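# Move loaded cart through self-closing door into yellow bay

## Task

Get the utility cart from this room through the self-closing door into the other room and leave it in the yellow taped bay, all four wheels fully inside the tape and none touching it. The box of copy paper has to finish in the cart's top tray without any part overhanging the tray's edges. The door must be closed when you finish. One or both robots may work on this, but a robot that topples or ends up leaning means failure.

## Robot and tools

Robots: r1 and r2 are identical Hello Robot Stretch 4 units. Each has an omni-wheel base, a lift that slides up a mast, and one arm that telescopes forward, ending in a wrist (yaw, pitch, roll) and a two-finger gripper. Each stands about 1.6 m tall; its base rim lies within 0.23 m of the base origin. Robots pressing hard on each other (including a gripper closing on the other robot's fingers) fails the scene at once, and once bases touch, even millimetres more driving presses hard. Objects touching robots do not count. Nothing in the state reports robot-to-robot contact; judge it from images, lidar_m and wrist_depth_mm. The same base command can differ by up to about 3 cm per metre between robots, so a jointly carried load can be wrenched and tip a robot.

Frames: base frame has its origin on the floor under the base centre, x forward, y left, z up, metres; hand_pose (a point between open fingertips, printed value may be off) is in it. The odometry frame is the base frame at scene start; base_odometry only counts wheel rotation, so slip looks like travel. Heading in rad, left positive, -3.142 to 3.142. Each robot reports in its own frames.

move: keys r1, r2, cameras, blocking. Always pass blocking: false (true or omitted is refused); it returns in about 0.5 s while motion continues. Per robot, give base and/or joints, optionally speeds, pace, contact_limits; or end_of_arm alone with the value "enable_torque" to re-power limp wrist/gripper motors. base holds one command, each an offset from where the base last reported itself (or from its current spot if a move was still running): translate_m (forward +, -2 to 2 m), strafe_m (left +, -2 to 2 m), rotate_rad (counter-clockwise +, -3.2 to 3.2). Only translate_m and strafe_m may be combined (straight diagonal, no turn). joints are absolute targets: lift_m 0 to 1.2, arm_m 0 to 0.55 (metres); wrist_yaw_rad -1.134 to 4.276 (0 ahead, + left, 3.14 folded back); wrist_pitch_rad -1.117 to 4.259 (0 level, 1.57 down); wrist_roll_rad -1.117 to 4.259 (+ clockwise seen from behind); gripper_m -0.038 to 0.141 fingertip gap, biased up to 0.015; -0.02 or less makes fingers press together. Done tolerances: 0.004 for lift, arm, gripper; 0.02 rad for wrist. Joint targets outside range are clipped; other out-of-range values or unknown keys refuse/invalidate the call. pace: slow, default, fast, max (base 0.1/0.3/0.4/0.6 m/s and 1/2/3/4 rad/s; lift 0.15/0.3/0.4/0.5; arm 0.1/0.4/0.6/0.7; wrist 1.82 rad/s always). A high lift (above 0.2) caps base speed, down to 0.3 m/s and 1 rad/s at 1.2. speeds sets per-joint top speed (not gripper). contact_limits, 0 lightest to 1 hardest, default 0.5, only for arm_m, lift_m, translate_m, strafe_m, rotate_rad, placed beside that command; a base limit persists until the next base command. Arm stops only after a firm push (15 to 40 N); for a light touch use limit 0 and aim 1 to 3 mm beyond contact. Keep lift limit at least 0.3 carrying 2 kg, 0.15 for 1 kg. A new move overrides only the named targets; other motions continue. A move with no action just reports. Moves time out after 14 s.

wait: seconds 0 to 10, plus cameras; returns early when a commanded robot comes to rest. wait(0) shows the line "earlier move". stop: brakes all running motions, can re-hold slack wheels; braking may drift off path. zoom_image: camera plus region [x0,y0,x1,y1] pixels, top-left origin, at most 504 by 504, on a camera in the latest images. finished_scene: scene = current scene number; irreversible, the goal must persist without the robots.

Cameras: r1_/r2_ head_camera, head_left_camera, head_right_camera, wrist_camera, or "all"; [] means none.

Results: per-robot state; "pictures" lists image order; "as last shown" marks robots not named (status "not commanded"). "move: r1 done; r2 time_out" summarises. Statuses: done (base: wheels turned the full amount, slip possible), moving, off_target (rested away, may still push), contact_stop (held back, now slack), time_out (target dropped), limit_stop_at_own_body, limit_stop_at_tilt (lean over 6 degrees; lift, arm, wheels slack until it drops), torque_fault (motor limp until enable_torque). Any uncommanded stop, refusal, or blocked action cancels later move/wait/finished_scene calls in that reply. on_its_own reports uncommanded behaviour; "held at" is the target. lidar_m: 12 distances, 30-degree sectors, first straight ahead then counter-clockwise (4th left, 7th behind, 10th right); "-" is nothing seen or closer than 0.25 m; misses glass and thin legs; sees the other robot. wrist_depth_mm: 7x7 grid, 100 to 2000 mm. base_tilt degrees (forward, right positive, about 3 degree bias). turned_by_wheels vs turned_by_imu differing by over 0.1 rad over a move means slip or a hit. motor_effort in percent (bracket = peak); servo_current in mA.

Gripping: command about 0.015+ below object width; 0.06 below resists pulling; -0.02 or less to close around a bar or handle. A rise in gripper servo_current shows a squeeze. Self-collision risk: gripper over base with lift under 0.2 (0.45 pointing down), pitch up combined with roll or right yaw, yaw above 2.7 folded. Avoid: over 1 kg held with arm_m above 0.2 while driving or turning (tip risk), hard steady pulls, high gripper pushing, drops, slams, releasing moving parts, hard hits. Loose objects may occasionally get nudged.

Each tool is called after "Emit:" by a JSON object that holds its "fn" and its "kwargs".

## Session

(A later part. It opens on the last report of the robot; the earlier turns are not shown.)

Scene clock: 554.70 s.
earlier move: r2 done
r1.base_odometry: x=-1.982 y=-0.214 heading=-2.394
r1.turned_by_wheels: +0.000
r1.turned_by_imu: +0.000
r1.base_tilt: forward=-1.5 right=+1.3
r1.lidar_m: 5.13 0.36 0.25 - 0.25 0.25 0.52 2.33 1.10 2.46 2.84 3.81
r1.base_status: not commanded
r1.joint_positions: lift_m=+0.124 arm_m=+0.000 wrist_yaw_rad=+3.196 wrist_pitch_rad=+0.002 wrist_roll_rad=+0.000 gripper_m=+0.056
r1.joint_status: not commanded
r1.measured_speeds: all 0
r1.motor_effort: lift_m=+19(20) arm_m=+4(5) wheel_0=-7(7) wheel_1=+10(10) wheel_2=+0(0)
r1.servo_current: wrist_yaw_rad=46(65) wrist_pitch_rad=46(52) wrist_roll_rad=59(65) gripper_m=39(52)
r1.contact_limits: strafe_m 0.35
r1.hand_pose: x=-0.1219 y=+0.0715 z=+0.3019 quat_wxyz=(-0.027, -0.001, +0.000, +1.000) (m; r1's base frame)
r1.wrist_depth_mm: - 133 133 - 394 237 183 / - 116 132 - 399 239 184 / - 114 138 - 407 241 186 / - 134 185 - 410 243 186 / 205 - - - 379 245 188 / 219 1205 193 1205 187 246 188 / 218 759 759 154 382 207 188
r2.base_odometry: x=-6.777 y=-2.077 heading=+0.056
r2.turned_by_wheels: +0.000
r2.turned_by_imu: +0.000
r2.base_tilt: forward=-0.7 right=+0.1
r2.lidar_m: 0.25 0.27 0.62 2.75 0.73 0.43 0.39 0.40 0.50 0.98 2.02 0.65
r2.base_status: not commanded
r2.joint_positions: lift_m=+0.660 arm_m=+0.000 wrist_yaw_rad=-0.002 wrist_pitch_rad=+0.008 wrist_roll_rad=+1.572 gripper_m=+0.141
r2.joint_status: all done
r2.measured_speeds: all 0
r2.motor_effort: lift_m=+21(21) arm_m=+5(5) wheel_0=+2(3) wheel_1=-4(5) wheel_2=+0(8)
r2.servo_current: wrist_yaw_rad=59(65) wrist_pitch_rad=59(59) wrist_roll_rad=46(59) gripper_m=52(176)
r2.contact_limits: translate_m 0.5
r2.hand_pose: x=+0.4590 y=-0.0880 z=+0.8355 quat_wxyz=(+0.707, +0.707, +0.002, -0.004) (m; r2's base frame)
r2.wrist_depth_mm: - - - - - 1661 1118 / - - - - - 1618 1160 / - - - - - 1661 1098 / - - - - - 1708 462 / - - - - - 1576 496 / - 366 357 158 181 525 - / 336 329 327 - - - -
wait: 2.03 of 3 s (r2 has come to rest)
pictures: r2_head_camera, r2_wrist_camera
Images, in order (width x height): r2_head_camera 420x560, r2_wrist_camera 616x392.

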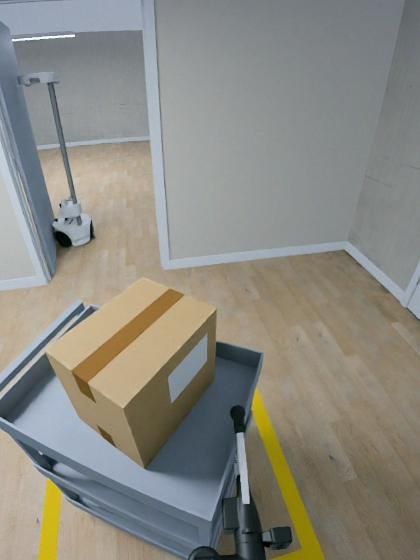

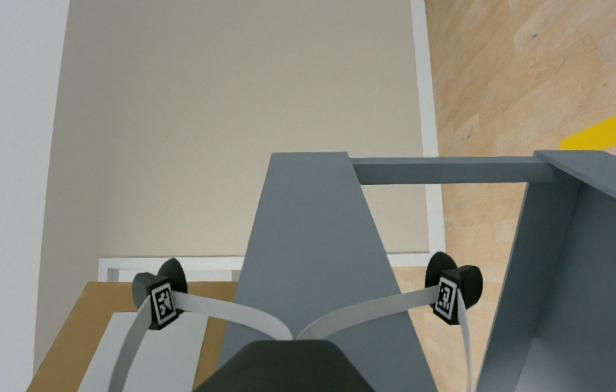

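Emit:
{"fn": "move", "kwargs": {"r2": {"base":{"translate_m":-0.1,"strafe_m":-0.14},"contact_limits":{"translate_m":0.3},"pace":"slow"}, "blocking": false, "cameras": []}}

Emit:
{"fn": "wait", "kwargs": {"seconds": 4, "cameras": ["r2_head_left_camera","r2_head_right_camera"]}}

Scene clock: 559.27 s.
move: r2 moving
r1: as last shown
r1.base_tilt: forward=-1.6 right=+1.3
r1.lidar_m: 5.13 0.34 0.25 - 0.25 0.25 0.49 2.34 1.10 2.43 2.83 3.80
r1.motor_effort: lift_m=+19(20) arm_m=+4(5) wheel_0=-7(7) wheel_1=+9(10) wheel_2=+0(0)
r1.servo_current: wrist_yaw_rad=72(72) wrist_pitch_rad=46(46) wrist_roll_rad=46(59) gripper_m=39(46)
r1.contact_limits: strafe_m 0.35
r1.wrist_depth_mm: - 133 133 - 397 236 182 / - 116 133 - 402 238 185 / - 114 138 - 407 242 186 / - 134 185 - 410 243 187 / 204 - - - 379 244 188 / 219 1182 193 1182 188 245 188 / 217 759 750 153 379 208 188
r2.base_odometry: x=-6.783 y=-2.088 heading=+0.056
r2.turned_by_wheels: +0.000
r2.turned_by_imu: +0.001
r2.base_tilt: forward=-0.7 right=+0.1
r2.lidar_m: 0.25 0.28 0.63 2.76 0.73 0.44 0.40 0.39 0.50 0.95 2.00 2.42
r2.base_status: translate_m moving; strafe_m moving
r2.joint_positions: lift_m=+0.660 arm_m=+0.000 wrist_yaw_rad=-0.002 wrist_pitch_rad=+0.008 wrist_roll_rad=+1.572 gripper_m=+0.141
r2.joint_status: not commanded
r2.measured_speeds: translate_m=-0.028 strafe_m=-0.040 rotate_rad=+0.000 lift_m=+0.000 arm_m=+0.000 wrist_yaw_rad=+0.000 wrist_pitch_rad=+0.000 wrist_roll_rad=+0.000
r2.motor_effort: lift_m=+21(21) arm_m=+5(5) wheel_0=+6(9) wheel_1=-10(10) wheel_2=+8(8)
r2.servo_current: wrist_yaw_rad=52(52) wrist_pitch_rad=59(59) wrist_roll_rad=46(52) gripper_m=46(52)
r2.contact_limits: translate_m 0.3
r2.hand_pose: x=+0.4590 y=-0.0880 z=+0.8355 quat_wxyz=(+0.707, +0.707, +0.002, -0.004) (m; r2's base frame)
r2.wrist_depth_mm: - - - - - 1618 1138 / - - - - - 1661 1118 / - - - - - 1661 1138 / - - - - - 1708 473 / - - - - - 1576 504 / - 377 366 158 185 521 - / 355 338 340 - - - -
pictures: none
No camera images: "cameras" was empty.

Scene clock: 561.77 s.
earlier move: r2 done
r1.base_odometry: x=-1.982 y=-0.214 heading=-2.394
r1.turned_by_wheels: +0.000
r1.turned_by_imu: +0.000
r1.base_tilt: forward=-1.6 right=+1.3
r1.lidar_m: 5.13 0.35 0.25 - 0.25 0.25 0.50 2.32 1.10 2.45 2.81 3.82
r1.base_status: not commanded
r1.joint_positions: lift_m=+0.124 arm_m=+0.000 wrist_yaw_rad=+3.196 wrist_pitch_rad=+0.002 wrist_roll_rad=+0.000 gripper_m=+0.056
r1.joint_status: not commanded
r1.measured_speeds: all 0
r1.motor_effort: lift_m=+19(20) arm_m=+5(5) wheel_0=-6(7) wheel_1=+9(10) wheel_2=+0(0)
r1.servo_current: wrist_yaw_rad=33(72) wrist_pitch_rad=46(52) wrist_roll_rad=33(65) gripper_m=39(52)
r1.contact_limits: strafe_m 0.35
r1.hand_pose: x=-0.1219 y=+0.0715 z=+0.3019 quat_wxyz=(-0.027, -0.001, +0.000, +1.000) (m; r1's base frame)
r1.wrist_depth_mm: - 133 132 - 394 238 182 / - 116 132 - 399 238 185 / - 114 138 - 404 241 185 / - 134 185 - 407 243 187 / 204 - - - 377 245 187 / 219 1205 194 1182 188 245 188 / 218 750 750 153 379 208 187
r2.base_odometry: x=-6.868 y=-2.222 heading=+0.056
r2.turned_by_wheels: +0.000
r2.turned_by_imu: +0.000
r2.base_tilt: forward=-0.7 right=+0.0
r2.lidar_m: 0.40 0.38 0.73 2.88 0.51 0.32 0.27 0.28 0.35 0.71 1.87 2.30
r2.base_status: done
r2.joint_positions: lift_m=+0.660 arm_m=+0.000 wrist_yaw_rad=-0.002 wrist_pitch_rad=+0.008 wrist_roll_rad=+1.572 gripper_m=+0.141
r2.joint_status: not commanded
r2.measured_speeds: all 0
r2.motor_effort: lift_m=+21(21) arm_m=+5(5) wheel_0=+5(9) wheel_1=-5(10) wheel_2=+7(9)
r2.servo_current: wrist_yaw_rad=46(59) wrist_pitch_rad=46(59) wrist_roll_rad=52(59) gripper_m=52(59)
r2.contact_limits: translate_m 0.3
r2.hand_pose: x=+0.4590 y=-0.0880 z=+0.8355 quat_wxyz=(+0.707, +0.707, +0.002, -0.004) (m; r2's base frame)
r2.wrist_depth_mm: - - - - - 1618 1118 / - - - - - 1661 1138 / - - - - - 1661 1160 / - - - - - 1661 1205 / - - - - - 1618 1098 / - - - 160 - 189 436 / - - 504 - - 1983 -
wait: 2.50 of 4 s (r2 has come to rest)
pictures: r2_head_left_camera, r2_head_right_camera
Images, in order (width x height): r2_head_left_camera 420x672, r2_head_right_camera 420x672.

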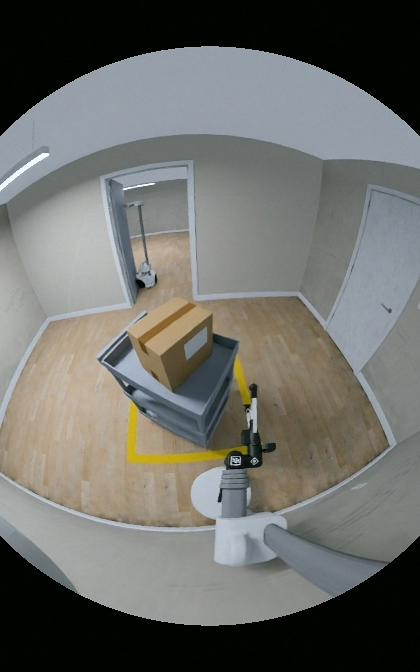

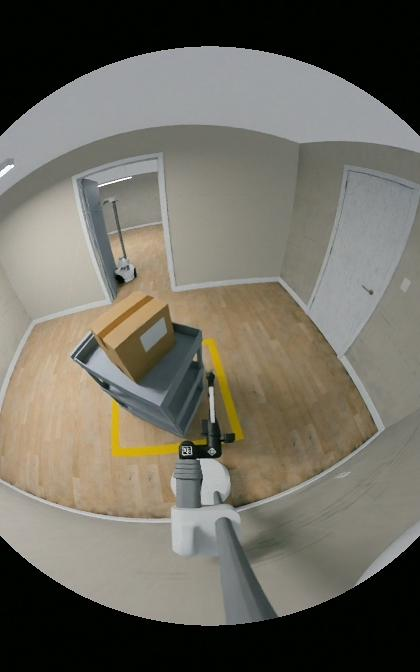

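Clear of the cart. Start r1 moving while viewing wheels.

Emit:
{"fn": "move", "kwargs": {"r1": {"base":{"translate_m":-0.4,"strafe_m":-0.25},"contact_limits":{"translate_m":0.35},"pace":"slow"}, "r2": {"base":{"strafe_m":-0.45},"joints":{"wrist_yaw_rad":2.8},"contact_limits":{"strafe_m":0.3},"pace":"slow"}, "blocking": false, "cameras": []}}

Emit:
{"fn": "wait", "kwargs": {"seconds": 6, "cameras": []}}

Emit:
{"fn": "wait", "kwargs": {"seconds": 0.5, "cameras": ["r2_head_left_camera","r2_head_right_camera","r2_head_camera","r1_head_left_camera"]}}

Emit:
{"fn": "zoom_image", "kwargs": {"camera": "r2_head_left_camera", "region": [70, 280, 270, 480]}}

Emit:
{"fn": "zoom_image", "kwargs": {"camera": "r2_head_right_camera", "region": [30, 280, 230, 480]}}

Scene clock: 570.17 s.
move: r1 moving; r2 moving
r1.base_odometry: x=-1.978 y=-0.201 heading=-2.393
r1.turned_by_wheels: +0.000
r1.turned_by_imu: +0.000
r1.base_tilt: forward=-1.6 right=+1.3
r1.lidar_m: 5.15 0.36 0.25 - 0.25 0.25 0.52 2.33 1.07 2.38 2.82 3.83
r1.base_status: translate_m moving; strafe_m moving
r1.joint_positions: lift_m=+0.124 arm_m=+0.000 wrist_yaw_rad=+3.196 wrist_pitch_rad=+0.002 wrist_roll_rad=+0.000 gripper_m=+0.056
r1.joint_status: not commanded
r1.measured_speeds: translate_m=-0.047 strafe_m=-0.030 rotate_rad=+0.000 lift_m=+0.000 arm_m=+0.000 wrist_yaw_rad=+0.000 wrist_pitch_rad=+0.000 wrist_roll_rad=+0.000
r1.motor_effort: lift_m=+19(20) arm_m=+4(5) wheel_0=-5(7) wheel_1=-4(9) wheel_2=+8(8)
r1.servo_current: wrist_yaw_rad=52(59) wrist_pitch_rad=39(46) wrist_roll_rad=59(72) gripper_m=39(46)
r1.contact_limits: translate_m 0.35
r1.hand_pose: x=-0.1219 y=+0.0715 z=+0.3019 quat_wxyz=(-0.027, -0.001, +0.000, +1.000) (m; r1's base frame)
r1.wrist_depth_mm: - 133 133 - 404 240 183 / - 111 133 - 404 240 184 / - 114 138 - 379 242 187 / - 134 185 - 413 244 187 / 205 - - - 379 246 189 / 220 1205 194 1205 187 246 189 / 217 759 750 153 384 208 188
r2.base_odometry: x=-6.868 y=-2.237 heading=+0.056
r2.turned_by_wheels: +0.000
r2.turned_by_imu: +0.000
r2.base_tilt: forward=-0.7 right=+0.1
r2.lidar_m: 0.43 0.38 0.74 2.88 0.51 0.31 0.28 0.28 0.35 0.69 1.87 2.29
r2.base_status: strafe_m moving
r2.joint_positions: lift_m=+0.660 arm_m=+0.000 wrist_yaw_rad=+0.400 wrist_pitch_rad=+0.008 wrist_roll_rad=+1.572 gripper_m=+0.141
r2.joint_status: wrist_yaw_rad moving
r2.measured_speeds: translate_m=+0.000 strafe_m=-0.056 rotate_rad=+0.001 lift_m=+0.000 arm_m=+0.000 wrist_yaw_rad=+1.694 wrist_pitch_rad=+0.000 wrist_roll_rad=+0.000
r2.motor_effort: lift_m=+21(21) arm_m=+5(5) wheel_0=+9(11) wheel_1=-8(9) wheel_2=+0(6)
r2.servo_current: wrist_yaw_rad=104(124) wrist_pitch_rad=52(52) wrist_roll_rad=52(59) gripper_m=52(59)
r2.contact_limits: strafe_m 0.3
r2.hand_pose: x=+0.4705 y=+0.0317 z=+0.8355 quat_wxyz=(+0.693, +0.693, +0.143, +0.137) (m; r2's base frame)
r2.wrist_depth_mm: - - - - - 1618 1205 / - - - - - 1661 1118 / - - - 466 - 1661 445 / - - - - - 1983 - / - 484 484 - - - - / - 430 424 158 200 188 - / - 402 413 - - - -
pictures: none
No camera images: "cameras" was empty.

Scene clock: 574.97 s.
earlier move: r1 moving; r2 contact_stop
r1.base_odometry: x=-1.860 y=+0.236 heading=-2.394
r1.turned_by_wheels: -0.001
r1.turned_by_imu: -0.004
r1.base_tilt: forward=-1.6 right=+1.3
r1.lidar_m: 0.34 0.25 - 0.25 0.25 0.54 2.14 2.12 0.65 1.00 2.55 3.46
r1.base_status: translate_m moving; strafe_m moving
r1.joint_positions: lift_m=+0.124 arm_m=+0.000 wrist_yaw_rad=+3.196 wrist_pitch_rad=+0.002 wrist_roll_rad=+0.000 gripper_m=+0.056
r1.joint_status: not commanded
r1.measured_speeds: translate_m=-0.030 strafe_m=-0.019 rotate_rad=-0.001 lift_m=+0.000 arm_m=+0.000 wrist_yaw_rad=+0.000 wrist_pitch_rad=+0.000 wrist_roll_rad=+0.000
r1.motor_effort: lift_m=+19(20) arm_m=+4(5) wheel_0=-7(8) wheel_1=+5(9) wheel_2=-2(8)
r1.servo_current: wrist_yaw_rad=46(72) wrist_pitch_rad=39(52) wrist_roll_rad=65(72) gripper_m=46(52)
r1.contact_limits: translate_m 0.35
r1.hand_pose: x=-0.1219 y=+0.0715 z=+0.3019 quat_wxyz=(-0.027, -0.001, +0.000, +1.000) (m; r1's base frame)
r1.wrist_depth_mm: - 133 132 - - - - / - 116 133 - - - - / - 114 138 - - - - / - 134 185 - - - - / 204 - - - - - 1756 / 220 1205 193 1182 187 1138 946 / 218 750 759 788 798 759 715
r2.base_odometry: x=-6.842 y=-2.659 heading=+0.046
r2.turned_by_wheels: -0.010
r2.turned_by_imu: -0.021
r2.base_tilt: forward=-0.7 right=+0.1
r2.lidar_m: 2.61 0.43 0.42 0.53 0.42 0.25 0.25 0.25 0.25 0.50 1.44 1.71
r2.base_status: strafe_m contact_stop (by the wheels' count: -0.438 of -0.450)
r2.joint_positions: lift_m=+0.660 arm_m=+0.000 wrist_yaw_rad=+2.797 wrist_pitch_rad=+0.006 wrist_roll_rad=+1.570 gripper_m=+0.141
r2.joint_status: all done
r2.measured_speeds: all 0
r2.on_its_own: the wheels are slack since a contact_stop
r2.motor_effort: lift_m=+18(21) arm_m=+5(7) wheel_0=+0(11) wheel_1=-1(27) wheel_2=+0(9)
r2.servo_current: wrist_yaw_rad=46(644) wrist_pitch_rad=39(59) wrist_roll_rad=39(65) gripper_m=52(59)
r2.contact_limits: strafe_m 0.3
r2.hand_pose: x=-0.0711 y=+0.1797 z=+0.8365 quat_wxyz=(+0.123, +0.119, +0.697, +0.697) (m; r2's base frame)
r2.wrist_depth_mm: - - - - - - - / - - - - - - - / - - - - - - - / - - - - - - - / 433 430 439 439 433 430 430 / 404 397 394 407 389 387 399 / 379 377 379 - 377 373 375
wait: 4.80 of 6 s (r2 has come to rest)
pictures: none
No camera images: "cameras" was empty.

not run: a stop that you did not command came earlier in this reply.

Scaled by 2.520 from the camera's 420x672 image, which has a finer 600x960 frame.

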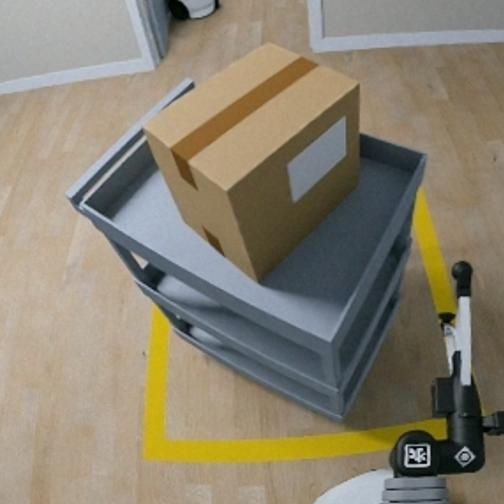

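Scaled by 2.520 from the camera's 420x672 image, which has a finer 600x960 frame.

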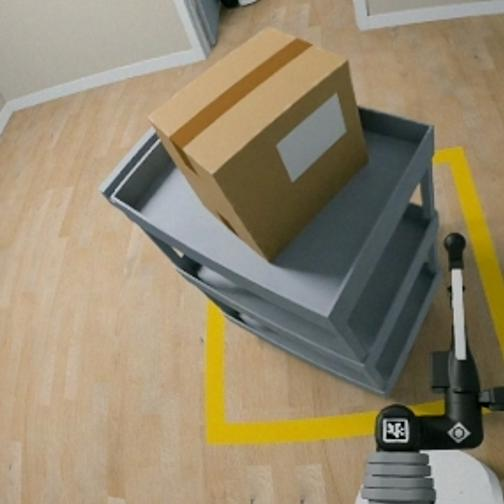

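Emit:
{"fn": "move", "kwargs": {"r2": {"base":{"translate_m":0.35},"pace":"default"}, "blocking": false, "cameras": []}}

Emit:
{"fn": "wait", "kwargs": {"seconds": 3, "cameras": ["r2_head_left_camera","r2_head_right_camera","r1_head_left_camera","r1_head_right_camera"]}}

Emit:
{"fn": "zoom_image", "kwargs": {"camera": "r2_head_left_camera", "region": [20, 330, 220, 530]}}

Scene clock: 585.67 s.
earlier move: r1 done
move: r2 moving
r1.base_odometry: x=-1.859 y=+0.241 heading=-2.394
r1.turned_by_wheels: +0.000
r1.turned_by_imu: +0.000
r1.base_tilt: forward=-1.6 right=+1.3
r1.lidar_m: 0.34 0.25 - 0.25 0.25 0.55 2.17 2.11 0.65 0.95 2.54 3.45
r1.base_status: done
r1.joint_positions: lift_m=+0.124 arm_m=+0.000 wrist_yaw_rad=+3.196 wrist_pitch_rad=+0.002 wrist_roll_rad=+0.000 gripper_m=+0.056
r1.joint_status: not commanded
r1.measured_speeds: all 0
r1.motor_effort: lift_m=+19(20) arm_m=+5(5) wheel_0=-10(11) wheel_1=+8(8) wheel_2=-2(2)
r1.servo_current: wrist_yaw_rad=59(65) wrist_pitch_rad=39(46) wrist_roll_rad=59(59) gripper_m=39(46)
r1.contact_limits: translate_m 0.35
r1.hand_pose: x=-0.1219 y=+0.0715 z=+0.3019 quat_wxyz=(-0.027, -0.001, +0.000, +1.000) (m; r1's base frame)
r1.wrist_depth_mm: - 133 132 - - - - / - 111 132 - - - - / - 114 138 - - - - / - 134 185 - - - - / 205 - - - - - 1499 / 220 1205 194 1160 187 1138 917 / 217 741 750 788 778 759 723
r2.base_odometry: x=-6.811 y=-2.658 heading=+0.046
r2.turned_by_wheels: +0.000
r2.turned_by_imu: +0.001
r2.base_tilt: forward=-0.7 right=+0.0
r2.lidar_m: 2.56 0.42 0.42 0.50 0.44 0.27 0.25 0.25 0.29 0.58 1.44 1.68
r2.base_status: translate_m moving
r2.joint_positions: lift_m=+0.660 arm_m=+0.000 wrist_yaw_rad=+2.797 wrist_pitch_rad=+0.006 wrist_roll_rad=+1.570 gripper_m=+0.141
r2.joint_status: not commanded
r2.measured_speeds: translate_m=+0.121 strafe_m=-0.001 rotate_rad=+0.000 lift_m=+0.000 arm_m=+0.000 wrist_yaw_rad=+0.000 wrist_pitch_rad=+0.000 wrist_roll_rad=+0.000
r2.motor_effort: lift_m=+18(18) arm_m=+5(5) wheel_0=+8(13) wheel_1=+7(8) wheel_2=-13(13)
r2.servo_current: wrist_yaw_rad=52(52) wrist_pitch_rad=46(52) wrist_roll_rad=52(59) gripper_m=52(59)
r2.hand_pose: x=-0.0711 y=+0.1796 z=+0.8365 quat_wxyz=(+0.123, +0.119, +0.697, +0.697) (m; r2's base frame)
r2.wrist_depth_mm: - - - - - - - / - - - - - - - / - - - - - - - / - - - - - - - / - - - - - - - / 430 424 418 439 415 413 421 / 407 399 404 - 402 394 397
pictures: none
No camera images: "cameras" was empty.

Scene clock: 587.83 s.
earlier move: r2 done
r1.base_odometry: x=-1.859 y=+0.241 heading=-2.394
r1.turned_by_wheels: +0.000
r1.turned_by_imu: +0.000
r1.base_tilt: forward=-1.6 right=+1.3
r1.lidar_m: 0.36 0.25 - 0.25 0.25 0.55 2.13 2.13 0.65 0.93 2.57 3.49
r1.base_status: done
r1.joint_positions: lift_m=+0.124 arm_m=+0.000 wrist_yaw_rad=+3.196 wrist_pitch_rad=+0.002 wrist_roll_rad=+0.000 gripper_m=+0.056
r1.joint_status: not commanded
r1.measured_speeds: all 0
r1.motor_effort: lift_m=+19(20) arm_m=+5(5) wheel_0=-10(11) wheel_1=+8(9) wheel_2=-2(2)
r1.servo_current: wrist_yaw_rad=39(65) wrist_pitch_rad=39(52) wrist_roll_rad=46(65) gripper_m=39(46)
r1.contact_limits: translate_m 0.35
r1.hand_pose: x=-0.1219 y=+0.0715 z=+0.3019 quat_wxyz=(-0.027, -0.001, +0.000, +1.000) (m; r1's base frame)
r1.wrist_depth_mm: - 133 132 - - - - / - 111 133 - - - - / - 114 138 - - - - / - 134 185 - - - - / 205 - - - - - 1537 / 219 1205 193 1182 188 1138 960 / 217 750 750 798 778 768 715
r2.base_odometry: x=-6.492 y=-2.643 heading=+0.046
r2.turned_by_wheels: +0.000
r2.turned_by_imu: +0.001
r2.base_tilt: forward=-0.6 right=+0.1
r2.lidar_m: 2.24 2.26 0.37 0.26 0.46 0.62 0.54 0.56 0.68 1.30 1.38 1.65
r2.base_status: done
r2.joint_positions: lift_m=+0.660 arm_m=+0.000 wrist_yaw_rad=+2.797 wrist_pitch_rad=+0.006 wrist_roll_rad=+1.570 gripper_m=+0.141
r2.joint_status: not commanded
r2.measured_speeds: all 0
r2.motor_effort: lift_m=+18(18) arm_m=+5(5) wheel_0=+2(13) wheel_1=+4(9) wheel_2=-4(14)
r2.servo_current: wrist_yaw_rad=46(59) wrist_pitch_rad=46(59) wrist_roll_rad=46(65) gripper_m=46(59)
r2.hand_pose: x=-0.0711 y=+0.1796 z=+0.8365 quat_wxyz=(+0.123, +0.119, +0.697, +0.697) (m; r2's base frame)
r2.wrist_depth_mm: - - 167 167 170 - - / - - - 178 - - 1042 / - - - - - - - / - - - - - - - / - - - - - - - / - 185 177 158 182 186 - / - - - - - - -
wait: 2.17 of 3 s (r2 has come to rest)
pictures: r1_head_left_camera, r1_head_right_camera, r2_head_left_camera, r2_head_right_camera
Images, in order (width x height): r1_head_left_camera 420x672, r1_head_right_camera 420x672, r2_head_left_camera 420x672, r2_head_right_camera 420x672.

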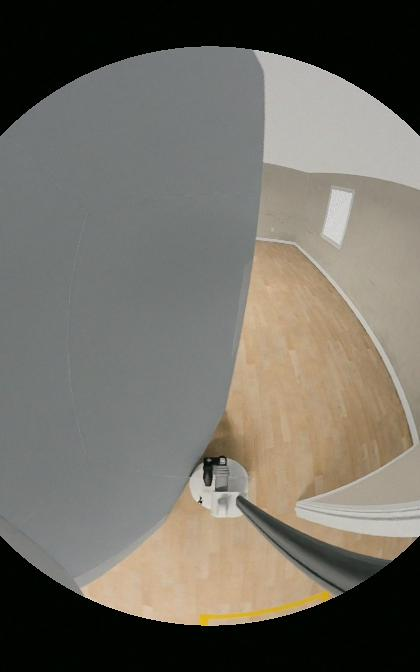

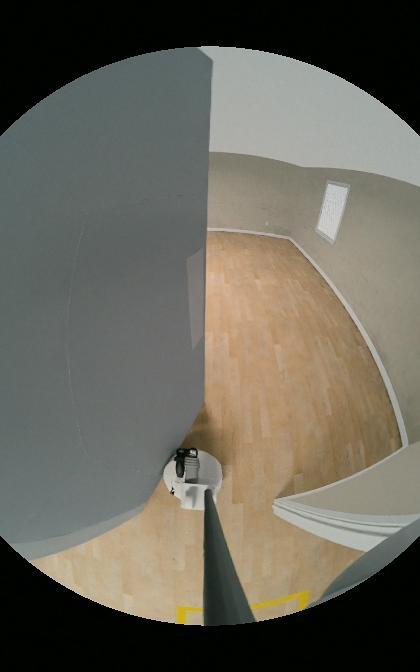

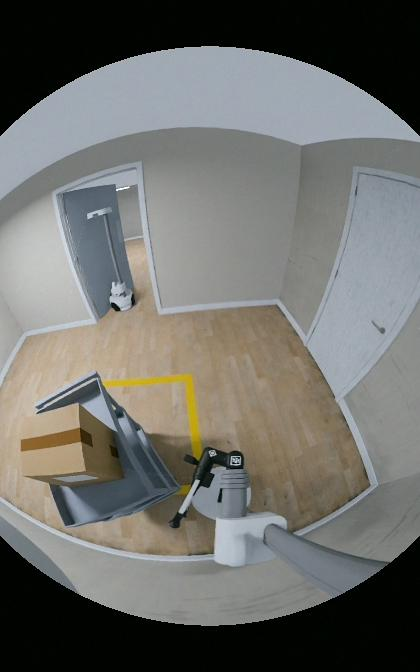

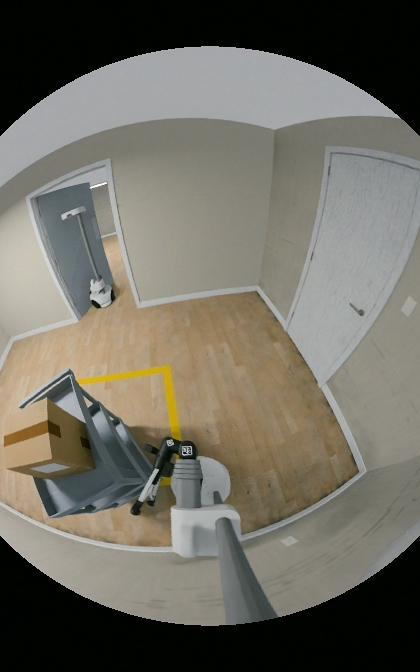

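Scaled by 2.520 from the camera's 420x672 image, which has a finer 600x960 frame.

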